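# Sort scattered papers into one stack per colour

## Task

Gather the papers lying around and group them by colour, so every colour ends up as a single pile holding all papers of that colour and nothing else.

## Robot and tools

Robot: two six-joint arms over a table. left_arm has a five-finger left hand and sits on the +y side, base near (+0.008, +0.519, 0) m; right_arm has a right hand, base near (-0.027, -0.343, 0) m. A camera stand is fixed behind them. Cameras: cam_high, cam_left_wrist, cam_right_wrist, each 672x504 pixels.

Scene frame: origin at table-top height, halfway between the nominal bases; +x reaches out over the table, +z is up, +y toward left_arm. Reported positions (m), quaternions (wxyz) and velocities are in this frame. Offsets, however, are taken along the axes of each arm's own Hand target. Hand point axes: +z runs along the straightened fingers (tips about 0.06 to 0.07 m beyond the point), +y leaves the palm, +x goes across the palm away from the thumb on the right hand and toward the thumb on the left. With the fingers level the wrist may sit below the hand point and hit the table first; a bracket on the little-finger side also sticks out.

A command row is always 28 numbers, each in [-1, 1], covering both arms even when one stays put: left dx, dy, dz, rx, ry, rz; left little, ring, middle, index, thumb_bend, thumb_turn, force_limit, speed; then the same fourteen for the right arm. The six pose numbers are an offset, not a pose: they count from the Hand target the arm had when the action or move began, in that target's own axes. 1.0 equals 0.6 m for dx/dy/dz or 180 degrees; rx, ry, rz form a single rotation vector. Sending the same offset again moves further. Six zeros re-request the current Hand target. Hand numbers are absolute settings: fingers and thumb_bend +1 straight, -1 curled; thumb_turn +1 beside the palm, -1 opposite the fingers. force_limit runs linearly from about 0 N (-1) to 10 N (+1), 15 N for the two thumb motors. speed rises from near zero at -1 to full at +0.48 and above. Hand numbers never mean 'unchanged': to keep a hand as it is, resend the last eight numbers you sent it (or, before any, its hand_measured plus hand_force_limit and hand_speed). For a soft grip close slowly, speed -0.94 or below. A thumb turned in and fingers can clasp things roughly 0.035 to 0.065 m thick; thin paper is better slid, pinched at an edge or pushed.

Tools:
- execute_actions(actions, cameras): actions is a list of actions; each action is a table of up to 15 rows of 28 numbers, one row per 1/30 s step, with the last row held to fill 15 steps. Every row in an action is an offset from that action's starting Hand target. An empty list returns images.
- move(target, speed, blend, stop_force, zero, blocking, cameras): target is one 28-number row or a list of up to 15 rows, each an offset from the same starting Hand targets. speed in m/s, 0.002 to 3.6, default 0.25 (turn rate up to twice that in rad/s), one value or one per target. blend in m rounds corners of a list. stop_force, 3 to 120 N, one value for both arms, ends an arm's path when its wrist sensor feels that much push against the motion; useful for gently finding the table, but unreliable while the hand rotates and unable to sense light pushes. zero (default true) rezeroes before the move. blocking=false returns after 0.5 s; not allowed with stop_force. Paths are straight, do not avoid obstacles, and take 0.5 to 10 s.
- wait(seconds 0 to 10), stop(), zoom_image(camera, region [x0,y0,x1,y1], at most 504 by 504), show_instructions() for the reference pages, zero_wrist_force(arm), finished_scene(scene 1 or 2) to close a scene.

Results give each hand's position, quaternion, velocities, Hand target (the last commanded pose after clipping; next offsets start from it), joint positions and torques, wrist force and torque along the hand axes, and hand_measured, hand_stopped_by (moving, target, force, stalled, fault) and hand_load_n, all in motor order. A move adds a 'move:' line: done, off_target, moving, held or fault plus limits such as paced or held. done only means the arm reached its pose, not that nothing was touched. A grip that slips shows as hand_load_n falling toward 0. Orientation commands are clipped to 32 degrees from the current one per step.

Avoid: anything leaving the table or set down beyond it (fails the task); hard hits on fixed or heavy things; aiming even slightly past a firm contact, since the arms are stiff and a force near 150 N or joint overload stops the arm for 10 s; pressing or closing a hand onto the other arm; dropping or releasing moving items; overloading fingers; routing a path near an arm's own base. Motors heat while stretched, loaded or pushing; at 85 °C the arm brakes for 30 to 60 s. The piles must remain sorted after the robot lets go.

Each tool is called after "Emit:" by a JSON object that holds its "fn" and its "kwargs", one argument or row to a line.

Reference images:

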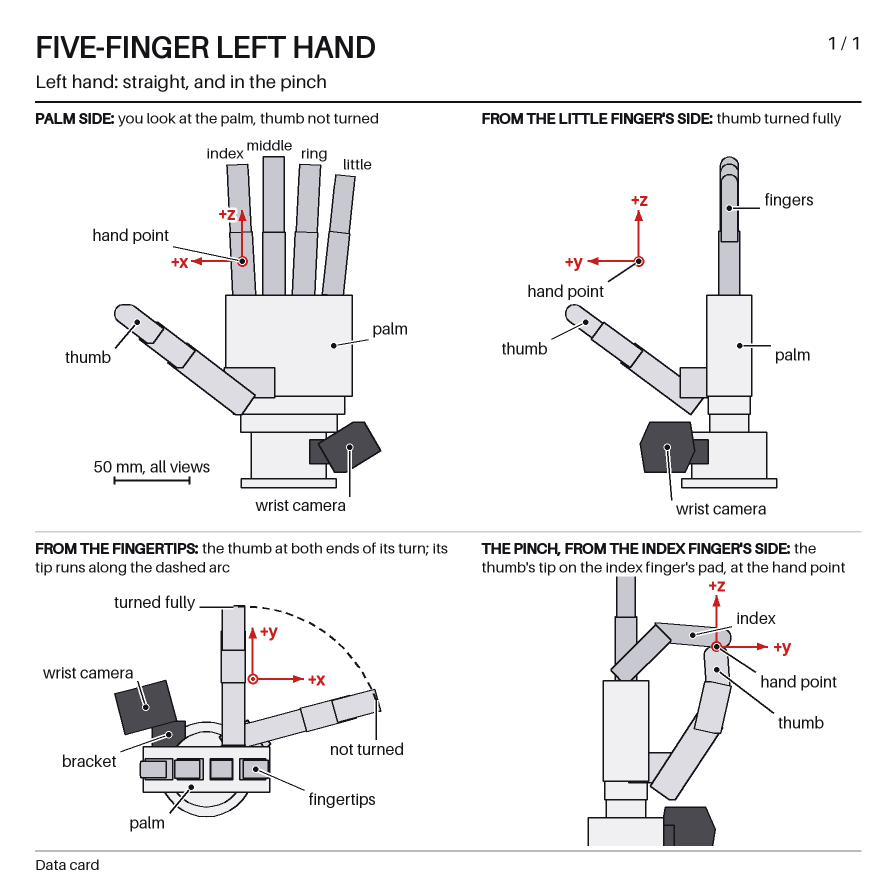

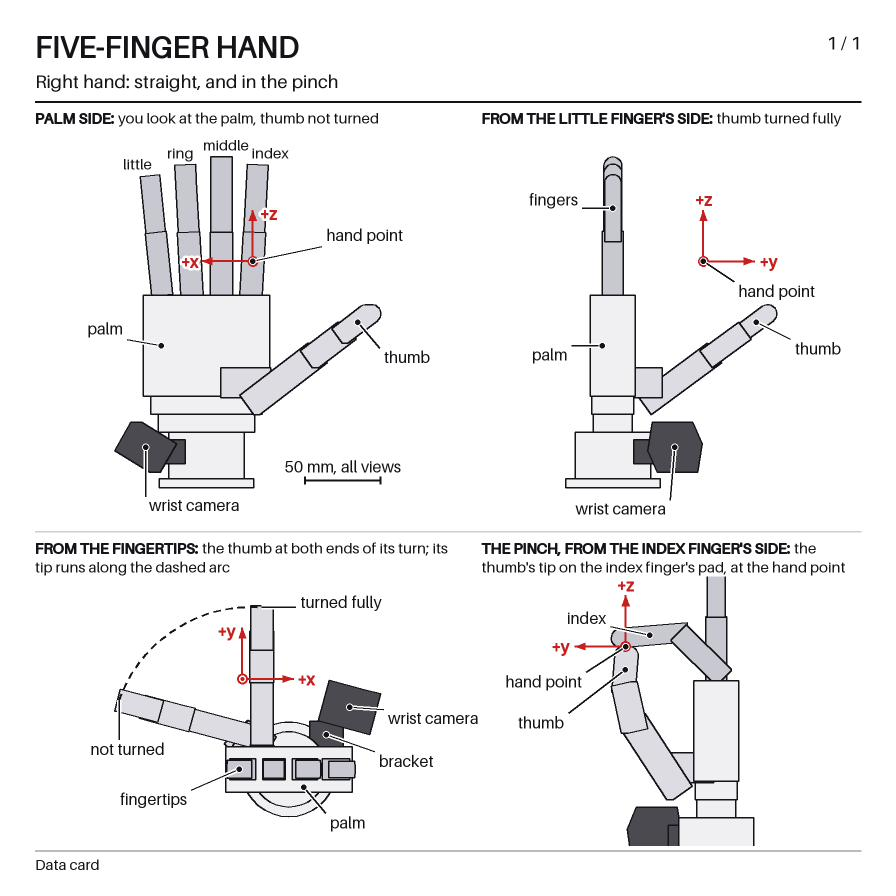

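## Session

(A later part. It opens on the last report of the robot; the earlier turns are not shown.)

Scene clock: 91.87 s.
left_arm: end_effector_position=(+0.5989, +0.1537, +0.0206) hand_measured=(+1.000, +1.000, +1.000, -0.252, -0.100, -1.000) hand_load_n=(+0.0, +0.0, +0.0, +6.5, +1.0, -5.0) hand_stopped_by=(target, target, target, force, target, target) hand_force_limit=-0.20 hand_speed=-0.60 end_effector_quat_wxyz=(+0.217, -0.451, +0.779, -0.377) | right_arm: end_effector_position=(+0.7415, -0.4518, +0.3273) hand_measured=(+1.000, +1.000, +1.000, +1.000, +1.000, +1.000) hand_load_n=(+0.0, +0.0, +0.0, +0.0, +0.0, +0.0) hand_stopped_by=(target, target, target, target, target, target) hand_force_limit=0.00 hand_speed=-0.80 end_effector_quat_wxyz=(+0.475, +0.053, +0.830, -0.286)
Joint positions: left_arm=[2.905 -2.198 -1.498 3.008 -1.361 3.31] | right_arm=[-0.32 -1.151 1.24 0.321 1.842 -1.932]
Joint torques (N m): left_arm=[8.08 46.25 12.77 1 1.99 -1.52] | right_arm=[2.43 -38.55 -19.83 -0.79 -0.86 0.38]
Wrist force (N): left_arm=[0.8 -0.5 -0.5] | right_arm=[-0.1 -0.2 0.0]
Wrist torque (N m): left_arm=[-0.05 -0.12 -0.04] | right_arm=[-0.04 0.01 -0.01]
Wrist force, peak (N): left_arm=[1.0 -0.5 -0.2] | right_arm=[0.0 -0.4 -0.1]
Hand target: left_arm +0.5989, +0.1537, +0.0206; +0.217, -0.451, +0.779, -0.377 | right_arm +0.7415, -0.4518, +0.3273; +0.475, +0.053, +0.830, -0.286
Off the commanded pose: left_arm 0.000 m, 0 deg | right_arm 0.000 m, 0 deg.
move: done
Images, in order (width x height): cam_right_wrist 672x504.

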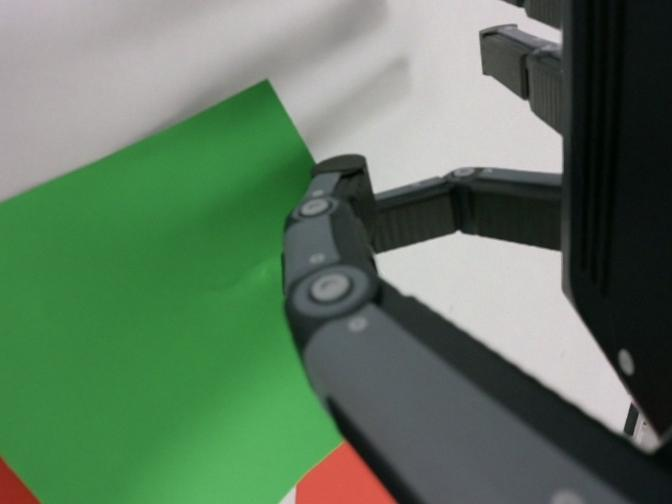

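Emit:
{"fn": "move", "kwargs": {
  "target": [
    [0,-0.085,-0.07,0,0,0,1,1,1,-0.5,-0.1,-1,-0.2,-0.6,0,0,0,0,0,0,1,1,1,1,1,1,0,-0.8]
  ],
  "speed": 0.08,
  "cameras": ["cam_right_wrist","cam_high"]
}}

Emit:
{"fn": "zoom_image", "kwargs": {
  "camera": "cam_high",
  "region": [360, 180, 480, 300]
}}

Scene clock: 93.10 s.
left_arm: end_effector_position=(+0.5979, +0.1543, +0.0867) hand_measured=(+1.000, +1.000, +1.000, -0.252, -0.100, -1.000) hand_load_n=(+0.0, +0.0, +0.0, +6.0, +1.0, -5.0) hand_stopped_by=(target, target, target, force, target, target) hand_force_limit=-0.20 hand_speed=-0.60 end_effector_quat_wxyz=(+0.217, -0.451, +0.779, -0.377) | right_arm: end_effector_position=(+0.7415, -0.4518, +0.3273) hand_measured=(+1.000, +1.000, +1.000, +1.000, +1.000, +1.000) hand_load_n=(+0.0, +0.0, +0.0, +0.0, +0.0, +0.0) hand_stopped_by=(target, target, target, target, target, target) hand_force_limit=0.00 hand_speed=-0.80 end_effector_quat_wxyz=(+0.475, +0.053, +0.830, -0.286)
Joint positions: left_arm=[2.906 -2.122 -1.435 2.869 -1.36 3.31] | right_arm=[-0.32 -1.151 1.24 0.321 1.842 -1.932]
Joint torques (N m): left_arm=[10 32.51 12.15 1.39 2.38 3.05] | right_arm=[1.92 -39.58 -19.44 -0.78 -0.77 0.25]
Wrist force (N): left_arm=[0.5 -0.3 -0.2] | right_arm=[0.0 -0.4 0.1]
Wrist torque (N m): left_arm=[-0.04 -0.06 -0.08] | right_arm=[-0.07 -0.01 -0.01]
Wrist force, peak (N): left_arm=[0.4 -1.2 -0.8] | right_arm=[0.1 -0.4 -0.2]
Hand target: left_arm +0.5979, +0.1543, +0.0867; +0.217, -0.451, +0.779, -0.377 | right_arm +0.7415, -0.4518, +0.3273; +0.475, +0.053, +0.830, -0.286
Off the commanded pose: left_arm 0.000 m, 0 deg | right_arm 0.000 m, 0 deg.
move: done
Images, in order (width x height): cam_high 672x504, cam_right_wrist 672x504.

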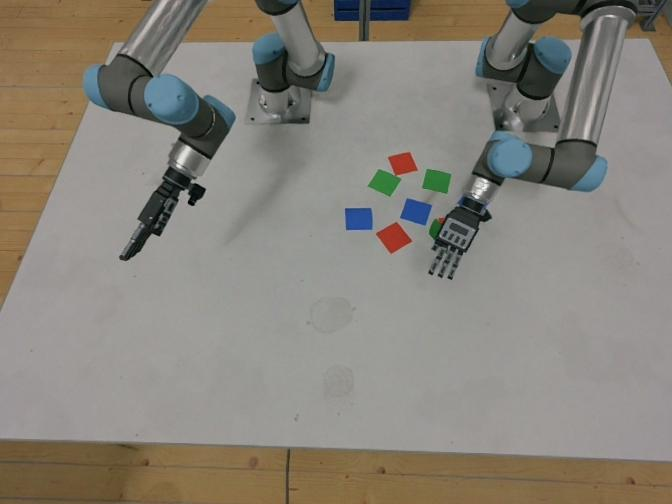

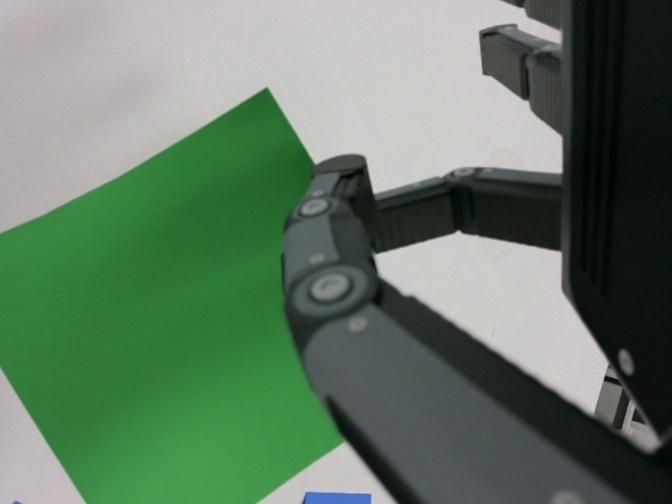

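Scaled by 4.200 from the camera's 672x504 image, which has a finer 960x720 frame.

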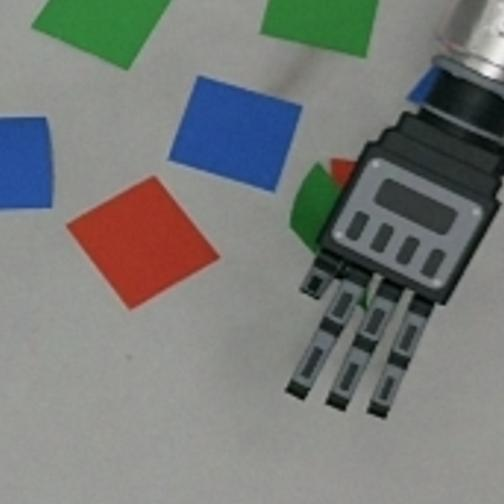

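Emit:
{"fn": "move", "kwargs": {
  "target": [
    [0,-0.0392,-0.031,0,0,0,1,1,1,-0.5,-0.1,-1,-0.2,-0.6,0,0,0,0,0,0,1,1,1,1,1,1,0,-0.8],
    [0.1667,0.1771,-0.3042,0,0,0,1,1,1,-0.5,-0.1,-1,-0.2,-0.6,0,0,0,0,0,0,1,1,1,1,1,1,0,-0.8],
    [0.1667,0.2777,-0.2245,0,0,0,1,1,1,-0.5,-0.1,-1,-0.2,-0.6,0,0,0,0,0,0,1,1,1,1,1,1,0,-0.8]
  ],
  "speed": 0.12,
  "blend": [0.02,0.02,0],
  "cameras": ["cam_right_wrist","cam_high"]
}}

Emit:
{"fn": "zoom_image", "kwargs": {
  "camera": "cam_high",
  "region": [360, 110, 500, 250]
}}

Scene clock: 97.37 s.
left_arm: end_effector_position=(+0.3667, +0.1720, +0.0399) hand_measured=(+1.000, +1.000, +1.000, -0.252, -0.100, -1.000) hand_load_n=(+0.0, +0.0, -0.5, +6.5, +1.0, -5.0) hand_stopped_by=(target, target, target, force, target, target) hand_force_limit=-0.20 hand_speed=-0.60 end_effector_quat_wxyz=(+0.217, -0.451, +0.779, -0.377) | right_arm: end_effector_position=(+0.7415, -0.4518, +0.3273) hand_measured=(+1.000, +1.000, +1.000, +1.000, +1.000, +1.000) hand_load_n=(+0.0, +0.0, +0.0, +0.0, +0.0, +0.0) hand_stopped_by=(target, target, target, target, target, target) hand_force_limit=0.00 hand_speed=-0.80 end_effector_quat_wxyz=(+0.475, +0.053, +0.830, -0.286)
Joint positions: left_arm=[2.77 -1.759 -2.107 3.19 -1.466 3.224] | right_arm=[-0.32 -1.151 1.24 0.321 1.842 -1.932]
Joint torques (N m): left_arm=[-8.67 19.59 19.69 0.9 -0.38 -1.45] | right_arm=[2.84 -38.5 -19.6 -0.87 -0.66 0.25]
Wrist force (N): left_arm=[0.6 -0.5 0.2] | right_arm=[-0.1 -0.2 0.0]
Wrist torque (N m): left_arm=[-0.05 -0.05 -0.04] | right_arm=[-0.03 0.01 -0.01]
Wrist force, peak (N): left_arm=[0.3 -1.3 -0.4] | right_arm=[0.1 -0.5 -0.1]
Hand target: left_arm +0.3667, +0.1719, +0.0399; +0.217, -0.451, +0.779, -0.377 | right_arm +0.7415, -0.4518, +0.3273; +0.475, +0.053, +0.830, -0.286
Off the commanded pose: left_arm 0.000 m, 0 deg | right_arm 0.000 m, 0 deg.
move: done; blend cut to 0.015 m at target 1
Images, in order (width x height): cam_high 672x504, cam_right_wrist 672x504.

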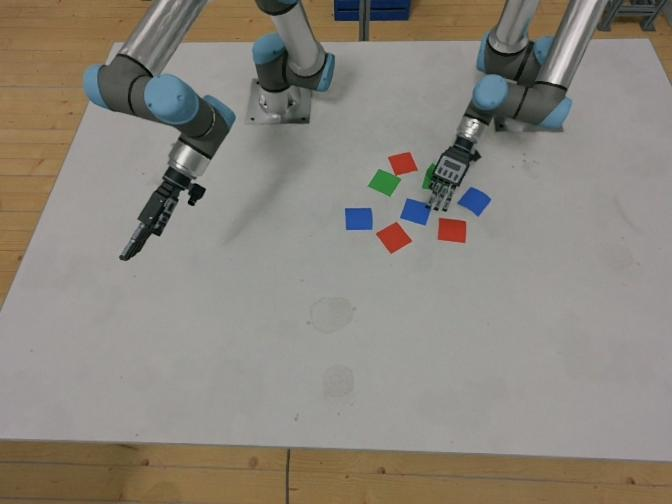

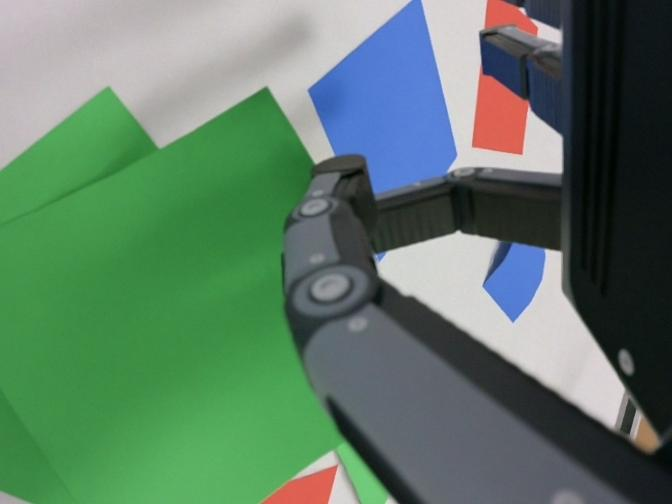

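Scaled by 3.600 from the camera's 672x504 image, which has a finer 960x720 frame.

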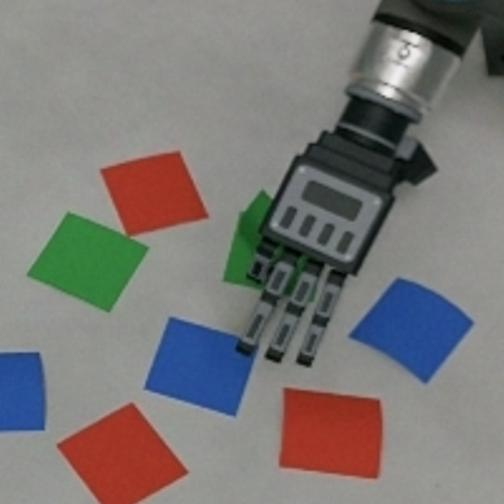

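Emit:
{"fn": "zoom_image", "kwargs": {
  "camera": "cam_high",
  "region": [410, 150, 470, 210]
}}

Emit:
{"fn": "zoom_image", "kwargs": {
  "camera": "cam_right_wrist",
  "region": [0, 0, 504, 504]
}}

Scaled by 8.400 from the camera's 672x504 image, which has a finer 960x720 frame.

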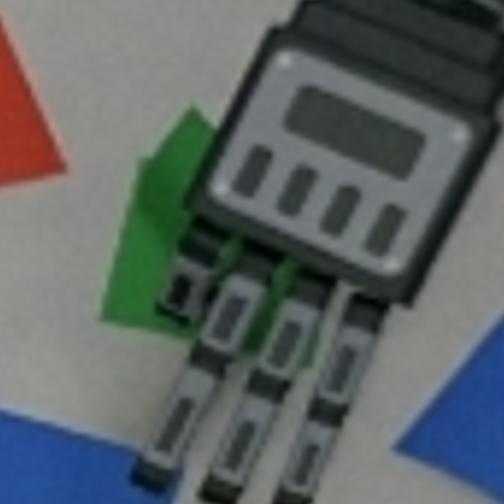

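Scaled by 1.000.

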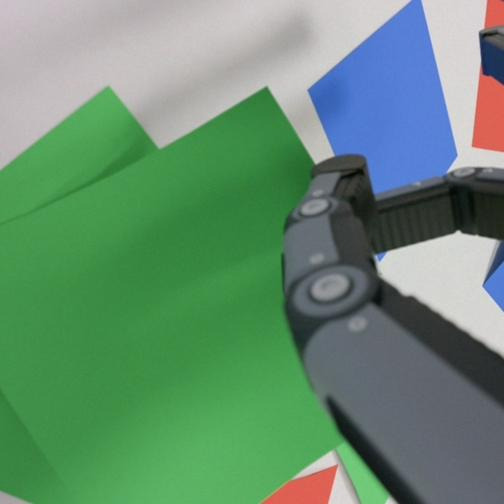

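Emit:
{"fn": "move", "kwargs": {
  "target": [
    [0,0.0209,0.0165,0,0,0,1,1,1,-0.5,-0.1,-1,-0.2,-0.6,0,0,0,0,0,0,1,1,1,1,1,1,0,-0.8]
  ],
  "speed": 0.05,
  "cameras": ["cam_right_wrist"]
}}

Emit:
{"fn": "move", "kwargs": {
  "target": [
    [0,0,0,0,0,0,1,1,1,0.8,-0.1,-1,-0.2,-0.3,0,0,0,0,0,0,1,1,1,1,1,1,0,-0.8]
  ],
  "speed": 0.05,
  "cameras": ["cam_right_wrist"]
}}

Scene clock: 99.77 s.
left_arm: end_effector_position=(+0.3666, +0.1720, +0.0238) hand_measured=(+1.000, +1.000, +1.000, -0.252, -0.100, -1.000) hand_load_n=(+0.0, +0.0, +0.0, +6.5, +1.0, -4.5) hand_stopped_by=(target, target, target, force, target, target) hand_force_limit=-0.20 hand_speed=-0.60 end_effector_quat_wxyz=(+0.217, -0.451, +0.779, -0.377) end_effector_velocity=(+0.000, +0.000, +0.002) end_effector_angular_velocity=(+0.000, +0.002, +0.000) | right_arm: end_effector_position=(+0.7415, -0.4518, +0.3273) hand_measured=(+1.000, +1.000, +1.000, +1.000, +1.000, +1.000) hand_load_n=(+0.0, +0.0, +0.0, +0.0, +0.0, +0.0) hand_stopped_by=(target, target, target, target, target, target) hand_force_limit=0.00 hand_speed=-0.80 end_effector_quat_wxyz=(+0.475, +0.053, +0.830, -0.286)
Joint positions: left_arm=[2.77 -1.789 -2.124 3.238 -1.466 3.224] | right_arm=[-0.32 -1.151 1.24 0.321 1.842 -1.932]
Joint velocities: left_arm=[0 0.003 0.003 -0.007 0 -0.001] | right_arm=[within noise]
Joint torques (N m): left_arm=[-11.11 28.69 22.34 -1.44 -2.23 -2.14] | right_arm=[2.1 -38.46 -19.85 -0.68 -0.63 0.28]
Wrist force (N): left_arm=[0.9 -0.5 -0.1] | right_arm=[0.0 -0.2 -0.1]
Wrist torque (N m): left_arm=[-0.03 -0.10 -0.01] | right_arm=[-0.02 -0.01 0.00]
Wrist force, peak (N): left_arm=[0.6 -1.1 -0.1] | right_arm=[0.3 -0.4 -0.1]
Hand target: left_arm +0.3667, +0.1719, +0.0239; +0.217, -0.451, +0.779, -0.377 | right_arm +0.7415, -0.4518, +0.3273; +0.475, +0.053, +0.830, -0.286
Off the commanded pose: left_arm 0.000 m, 0 deg | right_arm 0.000 m, 0 deg.
move: done
Images, in order (width x height): cam_right_wrist 672x504.

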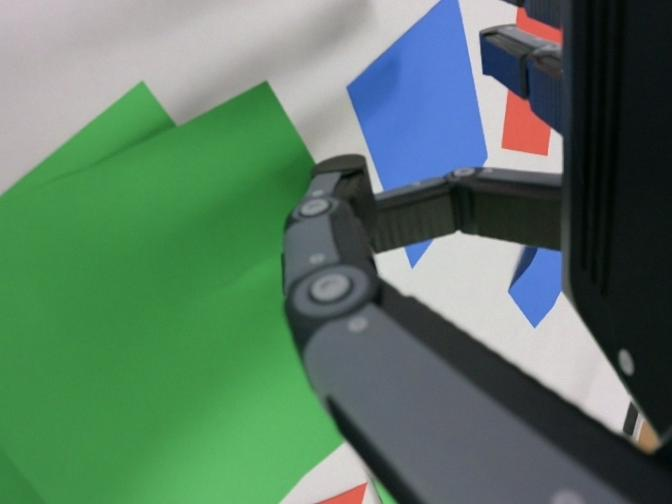

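Scene clock: 100.60 s.
left_arm: end_effector_position=(+0.3667, +0.1719, +0.0239) hand_measured=(+1.000, +1.000, +1.000, +0.800, -0.100, -1.000) hand_load_n=(-0.5, +0.0, +0.0, +0.0, +0.0, +0.0) hand_stopped_by=(target, target, target, target, target, target) hand_force_limit=-0.20 hand_speed=-0.30 end_effector_quat_wxyz=(+0.217, -0.451, +0.779, -0.377) | right_arm: end_effector_position=(+0.7415, -0.4518, +0.3273) hand_measured=(+1.000, +1.000, +1.000, +1.000, +1.000, +1.000) hand_load_n=(+0.0, +0.0, +0.0, +0.0, +0.0, +0.0) hand_stopped_by=(target, target, target, target, target, target) hand_force_limit=0.00 hand_speed=-0.80 end_effector_quat_wxyz=(+0.475, +0.053, +0.830, -0.286)
Joint positions: left_arm=[2.77 -1.788 -2.124 3.237 -1.466 3.224] | right_arm=[-0.32 -1.151 1.24 0.321 1.842 -1.932]
Joint torques (N m): left_arm=[-10.27 28.49 20.3 -0.89 -1.42 -1.94] | right_arm=[2.27 -38.59 -19.69 -1.02 -0.58 0.32]
Wrist force (N): left_arm=[0.9 -0.7 -0.1] | right_arm=[0.1 -0.2 -0.1]
Wrist torque (N m): left_arm=[-0.07 -0.11 0.00] | right_arm=[-0.04 -0.01 -0.01]
Wrist force, peak (N): left_arm=[1.0 -0.6 0.0] | right_arm=[0.0 -0.4 0.0]
Hand target: left_arm +0.3667, +0.1719, +0.0239; +0.217, -0.451, +0.779, -0.377 | right_arm +0.7415, -0.4518, +0.3273; +0.475, +0.053, +0.830, -0.286
Off the commanded pose: left_arm 0.000 m, 0 deg | right_arm 0.000 m, 0 deg.
move: done
Images, in order (width x height): cam_right_wrist 672x504.

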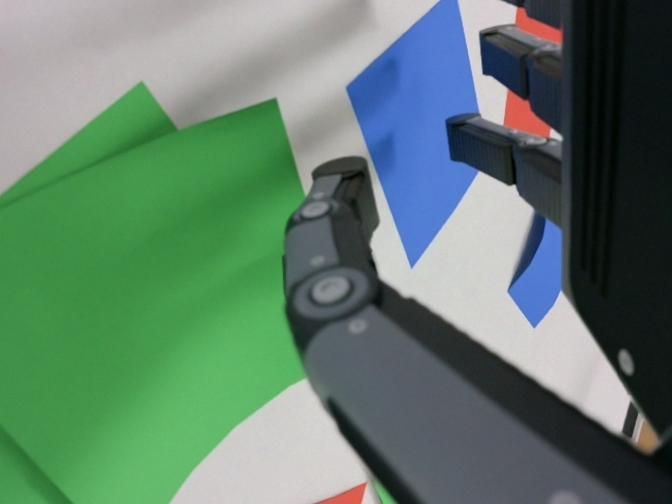

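Emit:
{"fn": "move", "kwargs": {
  "target": [
    [0,-0.098,-0.0776,0,0,0,1,1,1,0.8,-0.1,-1,-0.2,-0.3,0,0,0,0,0,0,1,1,1,1,1,1,0,-0.8],
    [0.12,-0.2,-0.3,0,0,0,1,1,1,0.8,1,-1,-0.2,0,0,0,0,0,0,0,1,1,1,1,1,1,0,-0.8]
  ],
  "speed": 0.15,
  "cameras": ["cam_right_wrist","cam_high"]
}}

Emit:
{"fn": "zoom_image", "kwargs": {
  "camera": "cam_high",
  "region": [330, 130, 510, 290]
}}

Scene clock: 104.20 s.
left_arm: end_effector_position=(+0.2733, +0.1429, +0.2299) hand_measured=(+1.000, +1.000, +1.000, +0.800, +1.000, -1.000) hand_load_n=(+0.0, +0.0, +0.0, +0.0, +0.0, +0.0) hand_stopped_by=(target, target, target, target, target, target) hand_force_limit=-0.20 hand_speed=0.00 end_effector_quat_wxyz=(+0.217, -0.451, +0.779, -0.377) | right_arm: end_effector_position=(+0.7415, -0.4518, +0.3273) hand_measured=(+1.000, +1.000, +1.000, +1.000, +1.000, +1.000) hand_load_n=(+0.0, -0.5, +0.0, +0.0, +0.0, +0.0) hand_stopped_by=(target, target, target, target, target, target) hand_force_limit=0.00 hand_speed=-0.80 end_effector_quat_wxyz=(+0.475, +0.053, +0.830, -0.286)
Joint positions: left_arm=[2.527 -1.459 -1.873 2.659 -1.656 3.072] | right_arm=[-0.32 -1.151 1.24 0.321 1.842 -1.932]
Joint torques (N m): left_arm=[0.47 15.32 27.75 -1.69 -0.52 2.63] | right_arm=[2.88 -37.04 -19.11 -0.93 -0.71 0.59]
Wrist force (N): left_arm=[1.0 -0.4 0.2] | right_arm=[-0.1 0.0 -0.1]
Wrist torque (N m): left_arm=[-0.03 -0.07 -0.05] | right_arm=[0.00 0.02 -0.01]
Wrist force, peak (N): left_arm=[0.4 -2.0 -1.0] | right_arm=[0.0 -0.5 -0.1]
Hand target: left_arm +0.2733, +0.1429, +0.2299; +0.217, -0.451, +0.779, -0.377 | right_arm +0.7415, -0.4518, +0.3273; +0.475, +0.053, +0.830, -0.286
Off the commanded pose: left_arm 0.000 m, 0 deg | right_arm 0.000 m, 0 deg.
move: done
Images, in order (width x height): cam_high 672x504, cam_right_wrist 672x504.

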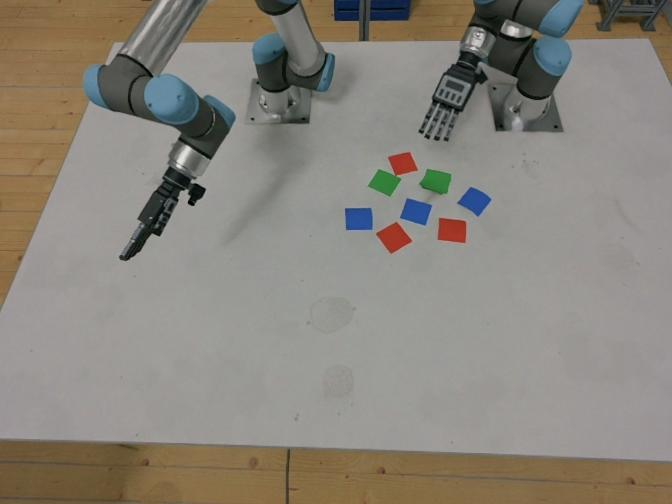

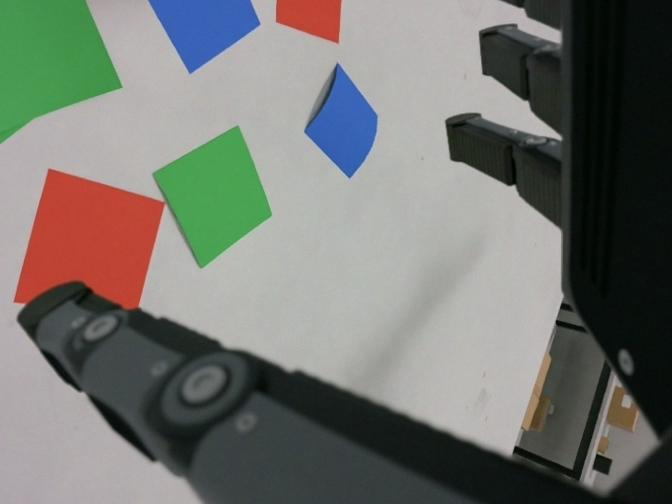

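Scaled by 2.800 from the camera's 672x504 image, which has a finer 960x720 frame.

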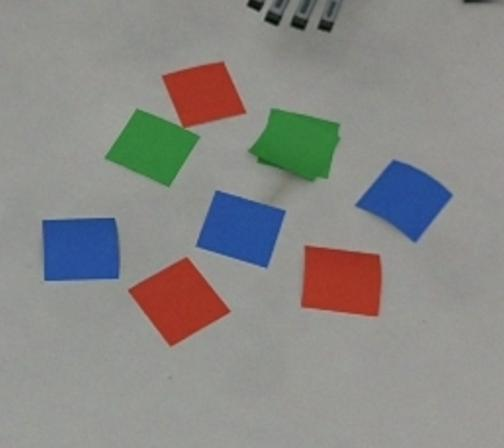

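Emit:
{"fn": "zoom_image", "kwargs": {
  "camera": "cam_high",
  "region": [340, 140, 420, 210]
}}

Emit:
{"fn": "zoom_image", "kwargs": {
  "camera": "cam_high",
  "region": [410, 160, 500, 250]
}}

Emit:
{"fn": "zoom_image", "kwargs": {
  "camera": "cam_high",
  "region": [335, 190, 445, 270]
}}

Emit:
{"fn": "zoom_image", "kwargs": {
  "camera": "cam_right_wrist",
  "region": [0, 0, 420, 400]
}}

Scaled by 6.300 from the camera's 672x504 image, which has a finer 960x720 frame.

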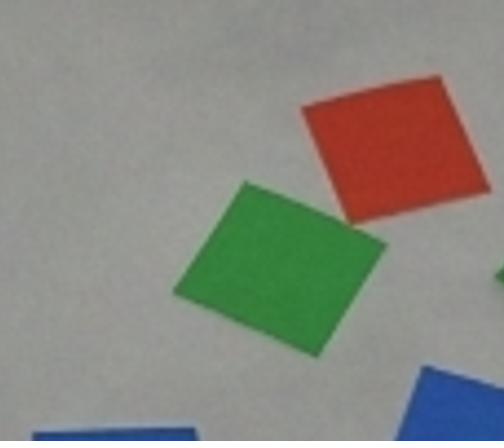

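Scaled by 5.600 from the camera's 672x504 image, which has a finer 960x720 frame.

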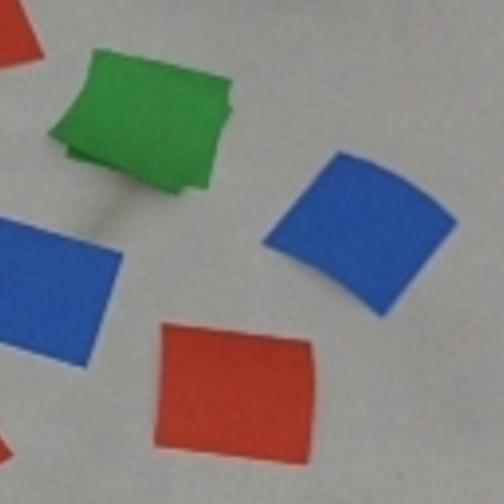

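Scaled by 4.582 from the camera's 672x504 image, which has a finer 960x720 frame.

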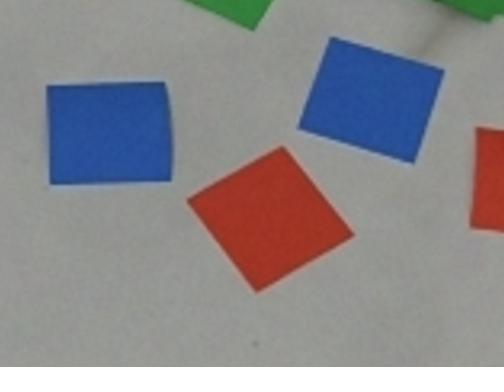

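Scaled by 1.200 from the camera's 672x504 image, which has a finer 960x720 frame.

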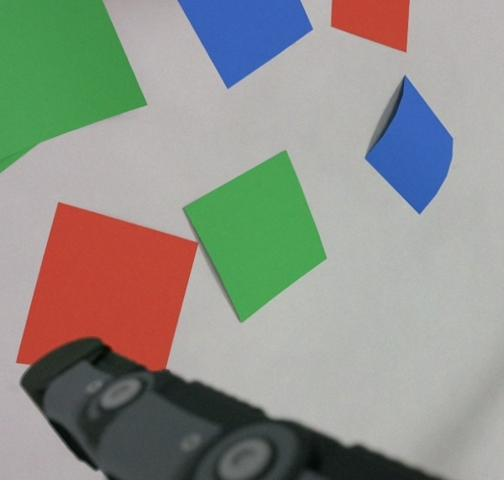

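Emit:
{"fn": "move", "kwargs": {
  "target": [
    [0.0752,-0.0081,0.0102,-0.0084,0.1894,0.1545,1,1,1,0.6,1,-1,0,0,0,0,0,0,0,0,1,1,1,1,1,1,0,-0.8],
    [0.0752,0.2336,0.2017,-0.0084,0.1894,0.1545,1,1,1,0.6,1,-1,0,0,0,0,0,0,0,0,1,1,1,1,1,1,0,-0.8]
  ],
  "speed": 0.2,
  "cameras": ["cam_right_wrist","cam_high"]
}}

Emit:
{"fn": "zoom_image", "kwargs": {
  "camera": "cam_high",
  "region": [340, 120, 460, 220]
}}

Scene clock: 109.93 s.
left_arm: end_effector_position=(+0.2574, +0.0998, +0.0450) hand_measured=(+1.000, +1.000, +1.000, +0.600, +1.000, -1.000) hand_load_n=(+0.0, +0.0, +0.0, +0.0, +0.5, +0.0) hand_stopped_by=(target, target, target, target, target, target) hand_force_limit=0.00 hand_speed=0.00 end_effector_quat_wxyz=(+0.059, -0.127, +0.897, -0.419) | right_arm: end_effector_position=(+0.7415, -0.4518, +0.3273) hand_measured=(+1.000, +1.000, +1.000, +1.000, +1.000, +1.000) hand_load_n=(+0.0, +0.0, +0.0, +0.0, +0.0, +0.0) hand_stopped_by=(target, target, target, target, target, target) hand_force_limit=0.00 hand_speed=-0.80 end_effector_quat_wxyz=(+0.475, +0.053, +0.830, -0.286)
Joint positions: left_arm=[2.706 -1.837 -2.025 2.965 -0.965 3.76] | right_arm=[-0.32 -1.151 1.24 0.321 1.842 -1.932]
Joint torques (N m): left_arm=[-10.8 19.96 12.95 0.66 -1.73 0.15] | right_arm=[2.99 -37.94 -20.07 -0.94 -0.65 0.3]
Wrist force (N): left_arm=[0.3 -0.9 -0.1] | right_arm=[-0.1 -0.2 -0.1]
Wrist torque (N m): left_arm=[-0.11 0.01 -0.01] | right_arm=[-0.03 0.01 -0.01]
Wrist force, peak (N): left_arm=[0.7 -2.5 -1.0] | right_arm=[0.1 -0.5 -0.2]
Hand target: left_arm +0.2574, +0.0998, +0.0449; +0.059, -0.127, +0.897, -0.419 | right_arm +0.7415, -0.4518, +0.3273; +0.475, +0.053, +0.830, -0.286
Off the commanded pose: left_arm 0.000 m, 0 deg | right_arm 0.000 m, 0 deg.
move: done
Images, in order (width x height): cam_high 672x504, cam_right_wrist 672x504.

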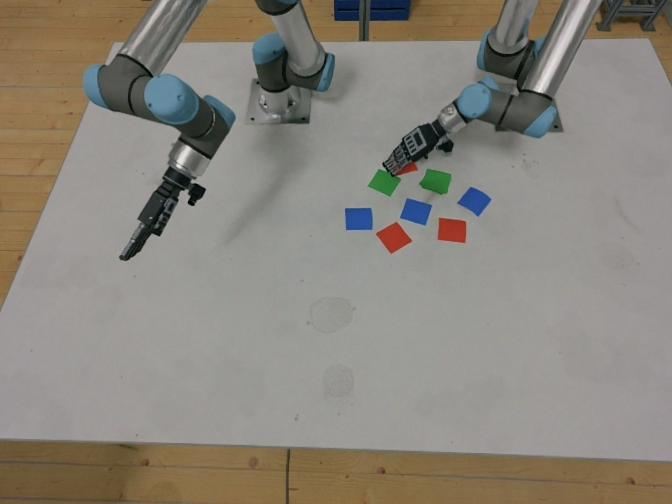

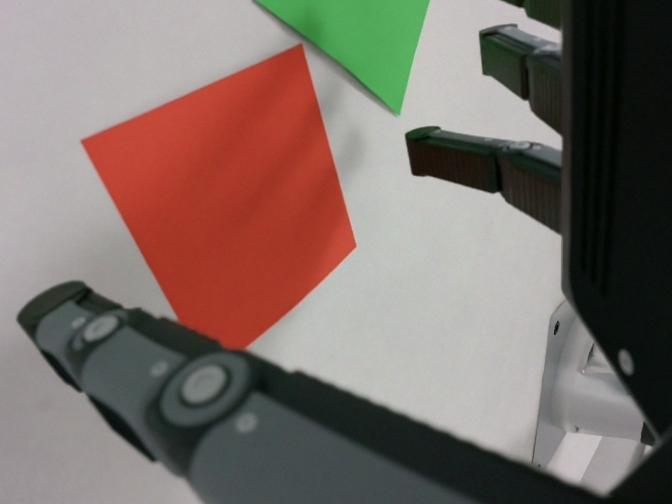

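Scaled by 4.200 from the camera's 672x504 image, which has a finer 960x720 frame.

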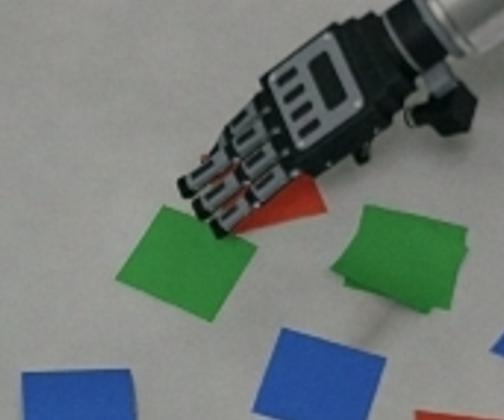

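Emit:
{"fn": "move", "kwargs": {
  "target": [
    [0.005,0.024,0.0267,0,0,0,1,1,1,0.6,1,-1,0,0,0,0,0,0,0,0,1,1,1,1,1,1,0,-0.8]
  ],
  "speed": 0.1,
  "cameras": ["cam_right_wrist"]
}}

Scene clock: 110.97 s.
left_arm: end_effector_position=(+0.2551, +0.0960, +0.0235) hand_measured=(+1.000, +1.000, +1.000, +0.600, +1.000, -1.000) hand_load_n=(+0.0, +0.0, +0.0, +0.0, +0.0, +0.0) hand_stopped_by=(target, target, target, target, target, target) hand_force_limit=0.00 hand_speed=0.00 end_effector_quat_wxyz=(+0.059, -0.127, +0.897, -0.419) | right_arm: end_effector_position=(+0.7415, -0.4518, +0.3273) hand_measured=(+1.000, +1.000, +1.000, +1.000, +1.000, +1.000) hand_load_n=(+0.0, +0.0, +0.0, +0.0, +0.0, +0.0) hand_stopped_by=(target, target, target, target, target, target) hand_force_limit=0.00 hand_speed=-0.80 end_effector_quat_wxyz=(+0.475, +0.053, +0.830, -0.286)
Joint positions: left_arm=[2.692 -1.876 -2.041 3.028 -0.973 3.747] | right_arm=[-0.32 -1.151 1.24 0.321 1.842 -1.932]
Joint torques (N m): left_arm=[9.13 31.19 20.23 -2.78 0.94 1.45] | right_arm=[2.97 -38.92 -20.42 -0.81 -0.72 0.14]
Wrist force (N): left_arm=[0.2 -0.7 0.0] | right_arm=[-0.1 -0.3 0.0]
Wrist torque (N m): left_arm=[-0.06 -0.01 -0.04] | right_arm=[-0.05 0.01 -0.02]
Wrist force, peak (N): left_arm=[0.3 -1.1 -0.5] | right_arm=[-0.2 -0.4 0.0]
Hand target: left_arm +0.2553, +0.0960, +0.0236; +0.059, -0.127, +0.897, -0.419 | right_arm +0.7415, -0.4518, +0.3273; +0.475, +0.053, +0.830, -0.286
Off the commanded pose: left_arm 0.000 m, 0 deg | right_arm 0.000 m, 0 deg.
move: done
Images, in order (width x height): cam_right_wrist 672x504.

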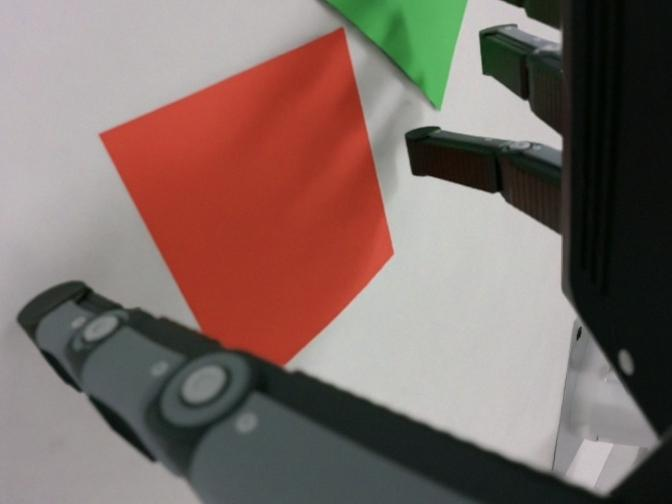

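Emit:
{"fn": "move", "kwargs": {
  "target": [
    [0.0033,-0.0064,0.0077,0,0,0,1,1,1,0.6,1,-1,0,0,0,0,0,0,0,0,1,1,1,1,1,1,0,-0.8]
  ],
  "speed": 0.1,
  "cameras": []
}}

Emit:
{"fn": "move", "kwargs": {
  "target": [0,0.0102,0.0086,0,0,0,1,1,1,0.6,1,-1,0,-0.2,0,0,0,0,0,0,1,1,1,1,1,1,0,-0.8],
  "speed": 0.006,
  "stop_force": 3,
  "cameras": ["cam_right_wrist"]
}}

Scene clock: 111.87 s.
left_arm: end_effector_position=(+0.2551, +0.0896, +0.0235) hand_measured=(+1.000, +1.000, +1.000, +0.600, +1.000, -1.000) hand_load_n=(+0.0, +0.0, +0.0, +0.0, +0.0, +0.0) hand_stopped_by=(target, target, target, target, target, target) hand_force_limit=0.00 hand_speed=0.00 end_effector_quat_wxyz=(+0.059, -0.127, +0.897, -0.419) | right_arm: end_effector_position=(+0.7415, -0.4518, +0.3273) hand_measured=(+1.000, +1.000, +1.000, +1.000, +1.000, +1.000) hand_load_n=(+0.0, +0.0, +0.0, +0.0, +0.0, -0.5) hand_stopped_by=(target, target, target, target, target, target) hand_force_limit=0.00 hand_speed=-0.80 end_effector_quat_wxyz=(+0.475, +0.053, +0.830, -0.286)
Joint positions: left_arm=[2.675 -1.883 -2.028 3.031 -0.984 3.731] | right_arm=[-0.32 -1.151 1.24 0.321 1.842 -1.932]
Joint torques (N m): left_arm=[9.08 26.82 8.75 0 0.48 1.04] | right_arm=[3.08 -37.84 -19.78 -0.88 -0.78 0.36]
Wrist force (N): left_arm=[0.4 -0.7 -0.1] | right_arm=[-0.1 -0.3 0.1]
Wrist torque (N m): left_arm=[-0.04 -0.05 -0.03] | right_arm=[-0.06 0.01 -0.02]
Wrist force, peak (N): left_arm=[0.2 -0.9 -0.2] | right_arm=[0.0 -0.4 -0.1]
Hand target: left_arm +0.2551, +0.0897, +0.0235; +0.059, -0.127, +0.897, -0.419 | right_arm +0.7415, -0.4518, +0.3273; +0.475, +0.053, +0.830, -0.286
Off the commanded pose: left_arm 0.000 m, 0 deg | right_arm 0.000 m, 0 deg.
move: done
No camera images: "cameras" was empty.

Scene clock: 114.00 s.
left_arm: end_effector_position=(+0.2551, +0.0897, +0.0169) hand_measured=(+1.000, +1.000, +1.000, +0.600, +1.000, -1.000) hand_load_n=(+0.0, +0.0, +0.0, +0.0, +0.0, +0.0) hand_stopped_by=(target, target, target, target, target, target) hand_force_limit=0.00 hand_speed=-0.20 end_effector_quat_wxyz=(+0.059, -0.127, +0.897, -0.419) | right_arm: end_effector_position=(+0.7415, -0.4518, +0.3273) hand_measured=(+1.000, +1.000, +1.000, +1.000, +1.000, +1.000) hand_load_n=(+0.0, +0.0, +0.0, +0.0, +0.0, -0.5) hand_stopped_by=(target, target, target, target, target, target) hand_force_limit=0.00 hand_speed=-0.80 end_effector_quat_wxyz=(+0.475, +0.053, +0.830, -0.286)
Joint positions: left_arm=[2.675 -1.896 -2.034 3.049 -0.984 3.731] | right_arm=[-0.32 -1.151 1.24 0.321 1.842 -1.932]
Joint torques (N m): left_arm=[7.61 30.65 20.24 -2.57 1.31 1.94] | right_arm=[2.93 -38.21 -20.15 -0.82 -0.8 0.26]
Wrist force (N): left_arm=[0.5 -5.1 -3.0] | right_arm=[0.0 -0.3 0.1]
Wrist torque (N m): left_arm=[-0.43 -0.10 0.01] | right_arm=[-0.05 0.01 -0.01]
Wrist force, peak (N): left_arm=[0.7 -9.6 -5.7] | right_arm=[0.0 -0.4 -0.1]
Hand target: left_arm +0.2551, +0.0897, +0.0169; +0.059, -0.127, +0.897, -0.419 (not the last commanded pose) | right_arm +0.7415, -0.4518, +0.3273; +0.475, +0.053, +0.830, -0.286
Off the commanded pose: left_arm 0.001 m, 0 deg | right_arm 0.000 m, 0 deg.
move: contact (left_arm)
Images, in order (width x height): cam_right_wrist 672x504.

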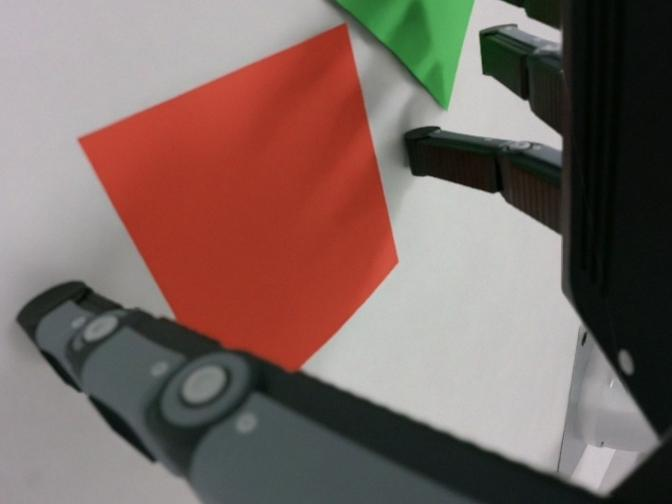

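Emit:
{"fn": "move", "kwargs": {
  "target": [
    [0,-0.0022,-0.0018,0.0111,0,0,1,1,1,0.6,1,-1,0,-0.2,0,0,0,0,0,0,1,1,1,1,1,1,0,-0.8],
    [0,-0.0022,-0.0018,0.0111,0,0,1,1,1,0.43,1,-1,0,-0.4,0,0,0,0,0,0,1,1,1,1,1,1,0,-0.8],
    [0,-0.0033,-0.0028,0.0167,0,0,1,1,1,0.3,1,-1,0,-0.4,0,0,0,0,0,0,1,1,1,1,1,1,0,-0.8],
    [0,-0.0038,-0.0032,0.0183,0,0,1,1,1,0.0,1,-1,0,-0.4,0,0,0,0,0,0,1,1,1,1,1,1,0,-0.8]
  ],
  "speed": 0.05,
  "cameras": ["cam_right_wrist"]
}}

Scene clock: 118.30 s.
left_arm: end_effector_position=(+0.2551, +0.0897, +0.0199) hand_measured=(+1.000, +1.000, +1.000, +0.000, +1.000, -1.000) hand_load_n=(+0.0, +0.0, +0.0, +0.0, +1.0, -0.5) hand_stopped_by=(target, target, target, target, target, target) hand_force_limit=0.00 hand_speed=-0.40 end_effector_quat_wxyz=(+0.062, -0.125, +0.885, -0.444) | right_arm: end_effector_position=(+0.7415, -0.4518, +0.3273) hand_measured=(+1.000, +1.000, +1.000, +1.000, +1.000, +1.000) hand_load_n=(+0.0, +0.0, +0.0, +0.0, +0.0, -0.5) hand_stopped_by=(target, target, target, target, target, target) hand_force_limit=0.00 hand_speed=-0.80 end_effector_quat_wxyz=(+0.475, +0.053, +0.830, -0.286)
Joint positions: left_arm=[2.701 -1.874 -2.076 3.114 -0.935 3.722] | right_arm=[-0.32 -1.151 1.24 0.321 1.842 -1.932]
Joint torques (N m): left_arm=[6.71 25.53 17.8 -1.67 -0.67 -1.35] | right_arm=[3.41 -39.07 -20.52 -0.91 -0.71 0.45]
Wrist force (N): left_arm=[0.5 -4.9 -7.7] | right_arm=[0.0 -0.2 0.0]
Wrist torque (N m): left_arm=[-0.64 -0.14 0.03] | right_arm=[-0.04 0.00 0.00]
Wrist force, peak (N): left_arm=[0.6 -8.4 -10.4] | right_arm=[0.0 -0.4 -0.1]
Hand target: left_arm +0.2551, +0.0897, +0.0199; +0.062, -0.125, +0.885, -0.444 | right_arm +0.7415, -0.4518, +0.3273; +0.475, +0.053, +0.830, -0.286
Off the commanded pose: left_arm 0.000 m, 0 deg | right_arm 0.000 m, 0 deg.
move: done
Images, in order (width x height): cam_right_wrist 672x504.

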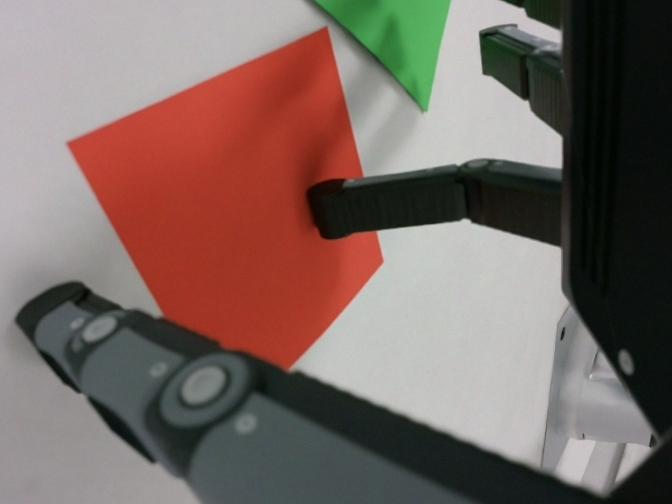

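Emit:
{"fn": "move", "kwargs": {
  "target": [
    [0,0,0,0,0,0,1,1,1,0.6,1,-1,0,-0.2,0,0,0,0,0,0,1,1,1,1,1,1,0,-0.8],
    [0,0.0005,0.0004,-0.0039,0,0,1,1,1,0.3,1,-1,-0.6,-0.7,0,0,0,0,0,0,1,1,1,1,1,1,0,-0.8]
  ],
  "speed": 0.05,
  "cameras": ["cam_right_wrist"]
}}

Scene clock: 120.50 s.
left_arm: end_effector_position=(+0.2551, +0.0897, +0.0195) hand_measured=(+1.000, +1.000, +1.000, +0.302, +1.000, -1.000) hand_load_n=(+0.0, +0.0, +0.0, +2.0, +0.0, +0.0) hand_stopped_by=(target, target, target, force, target, target) hand_force_limit=-0.60 hand_speed=-0.70 end_effector_quat_wxyz=(+0.062, -0.125, +0.888, -0.439) | right_arm: end_effector_position=(+0.7415, -0.4518, +0.3273) hand_measured=(+1.000, +1.000, +1.000, +1.000, +1.000, +1.000) hand_load_n=(+0.0, +0.0, +0.0, +0.0, +0.0, +0.0) hand_stopped_by=(target, target, target, target, target, target) hand_force_limit=0.00 hand_speed=-0.80 end_effector_quat_wxyz=(+0.475, +0.053, +0.830, -0.286)
Joint positions: left_arm=[2.696 -1.878 -2.067 3.1 -0.946 3.724] | right_arm=[-0.32 -1.151 1.24 0.321 1.842 -1.932]
Joint torques (N m): left_arm=[9.81 29.35 6.24 -0.41 1.53 0.23] | right_arm=[2.53 -38.28 -19.7 -0.91 -0.57 0.31]
Wrist force (N): left_arm=[0.7 -5.6 -1.5] | right_arm=[0.1 -0.2 0.1]
Wrist torque (N m): left_arm=[-0.02 -0.05 -0.09] | right_arm=[-0.05 -0.01 0.00]
Wrist force, peak (N): left_arm=[0.5 -5.1 -8.1] | right_arm=[0.1 -0.4 -0.2]
Hand target: left_arm +0.2551, +0.0897, +0.0195; +0.062, -0.125, +0.888, -0.439 | right_arm +0.7415, -0.4518, +0.3273; +0.475, +0.053, +0.830, -0.286
Off the commanded pose: left_arm 0.000 m, 0 deg | right_arm 0.000 m, 0 deg.
move: done
Images, in order (width x height): cam_right_wrist 672x504.

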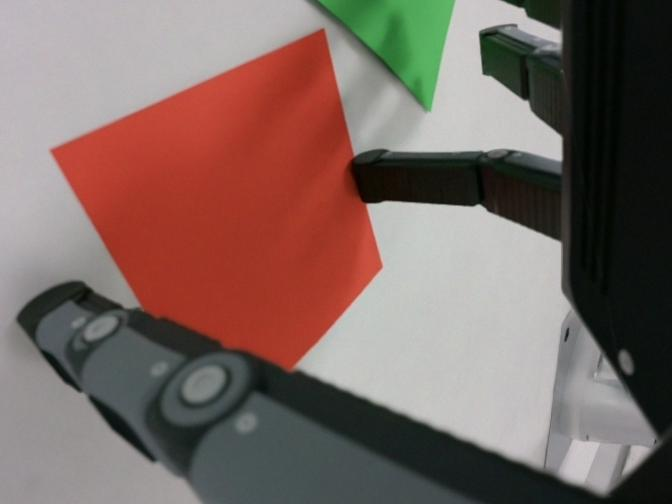

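Emit:
{"fn": "move", "kwargs": {
  "target": [
    [0,-0.0002,-0.0002,0,0,0,1,1,1,0.05,1,-1,0.4,-0.6,0,0,0,0,0,0,1,1,1,1,1,1,0,-0.8]
  ],
  "speed": 0.05,
  "cameras": ["cam_right_wrist"]
}}

Scene clock: 121.30 s.
left_arm: end_effector_position=(+0.2551, +0.0897, +0.0196) hand_measured=(+1.000, +1.000, +1.000, +0.234, +1.000, -1.000) hand_load_n=(+0.0, +0.0, +0.0, +5.5, +0.0, +0.0) hand_stopped_by=(target, target, target, force, target, target) hand_force_limit=0.40 hand_speed=-0.60 end_effector_quat_wxyz=(+0.062, -0.125, +0.888, -0.439) | right_arm: end_effector_position=(+0.7415, -0.4518, +0.3273) hand_measured=(+1.000, +1.000, +1.000, +1.000, +1.000, +1.000) hand_load_n=(+0.0, +0.0, +0.0, +0.0, +0.0, -0.5) hand_stopped_by=(target, target, target, target, target, target) hand_force_limit=0.00 hand_speed=-0.80 end_effector_quat_wxyz=(+0.475, +0.053, +0.830, -0.286)
Joint positions: left_arm=[2.696 -1.878 -2.067 3.099 -0.946 3.724] | right_arm=[-0.32 -1.151 1.24 0.321 1.842 -1.932]
Joint torques (N m): left_arm=[10.26 27.03 15.6 -3.64 -1.21 -0.81] | right_arm=[3.21 -37.91 -18.85 -1.15 -0.55 0.5]
Wrist force (N): left_arm=[0.0 -12.4 -2.1] | right_arm=[-0.1 -0.3 0.0]
Wrist torque (N m): left_arm=[-0.05 -0.01 -0.07] | right_arm=[-0.05 0.01 -0.01]
Wrist force, peak (N): left_arm=[0.8 -16.2 -3.5] | right_arm=[0.2 -0.3 0.3]
Hand target: left_arm +0.2551, +0.0897, +0.0196; +0.062, -0.125, +0.888, -0.439 | right_arm +0.7415, -0.4518, +0.3273; +0.475, +0.053, +0.830, -0.286
Off the commanded pose: left_arm 0.000 m, 0 deg | right_arm 0.000 m, 0 deg.
move: done
Images, in order (width x height): cam_right_wrist 672x504.

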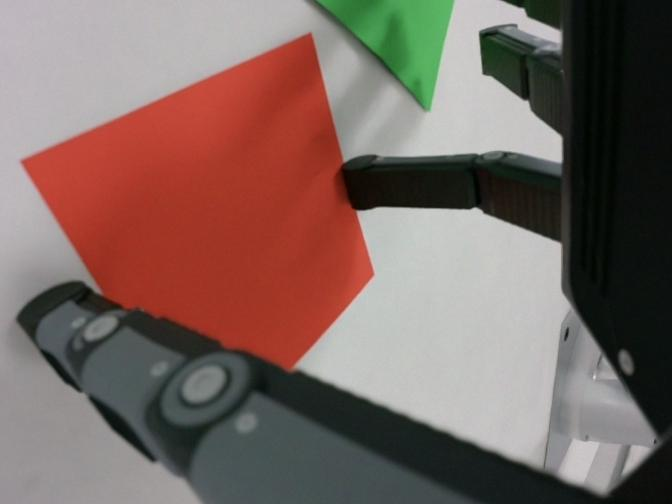

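Emit:
{"fn": "move", "kwargs": {
  "target": [
    [0,-0.0004,-0.0003,0,0,0,1,1,1,0.02,1,-1,0.4,-0.5,0,0,0,0,0,0,1,1,1,1,1,1,0,-0.8]
  ],
  "speed": 0.05,
  "cameras": ["cam_right_wrist"]
}}

Scene clock: 122.07 s.
left_arm: end_effector_position=(+0.2551, +0.0897, +0.0199) hand_measured=(+1.000, +1.000, +1.000, +0.020, +1.000, -1.000) hand_load_n=(+0.0, +0.0, +0.0, +0.0, +0.0, +0.0) hand_stopped_by=(target, target, target, target, target, target) hand_force_limit=0.40 hand_speed=-0.50 end_effector_quat_wxyz=(+0.062, -0.125, +0.888, -0.439) | right_arm: end_effector_position=(+0.7415, -0.4518, +0.3273) hand_measured=(+1.000, +1.000, +1.000, +1.000, +1.000, +1.000) hand_load_n=(+0.0, +0.0, +0.0, +0.0, +0.0, +0.0) hand_stopped_by=(target, target, target, target, target, target) hand_force_limit=0.00 hand_speed=-0.80 end_effector_quat_wxyz=(+0.475, +0.053, +0.830, -0.286)
Joint positions: left_arm=[2.696 -1.877 -2.066 3.098 -0.946 3.724] | right_arm=[-0.32 -1.151 1.24 0.321 1.842 -1.932]
Joint torques (N m): left_arm=[8.15 30.93 20.73 -2.34 -1.64 -0.78] | right_arm=[2.84 -36.64 -20.36 -0.73 -0.73 0.26]
Wrist force (N): left_arm=[0.4 -1.1 0.3] | right_arm=[0.0 -0.3 0.0]
Wrist torque (N m): left_arm=[-0.13 0.00 -0.14] | right_arm=[-0.05 0.01 -0.02]
Wrist force, peak (N): left_arm=[0.4 -12.8 -2.3] | right_arm=[0.1 -0.3 0.0]
Hand target: left_arm +0.2551, +0.0897, +0.0199; +0.062, -0.125, +0.888, -0.439 | right_arm +0.7415, -0.4518, +0.3273; +0.475, +0.053, +0.830, -0.286
Off the commanded pose: left_arm 0.000 m, 0 deg | right_arm 0.000 m, 0 deg.
move: done
Images, in order (width x height): cam_right_wrist 672x504.

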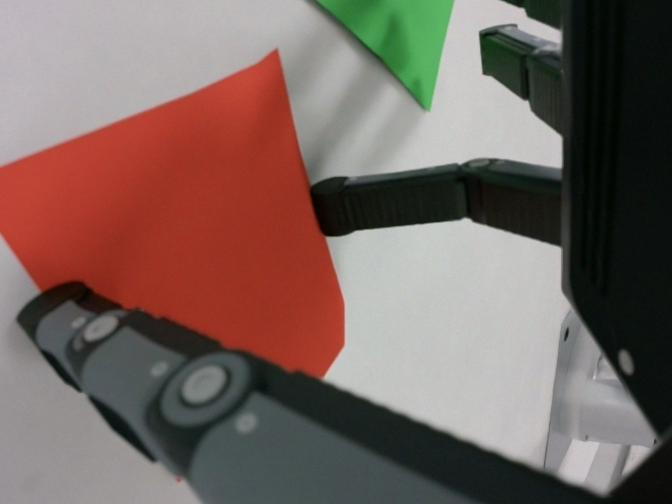

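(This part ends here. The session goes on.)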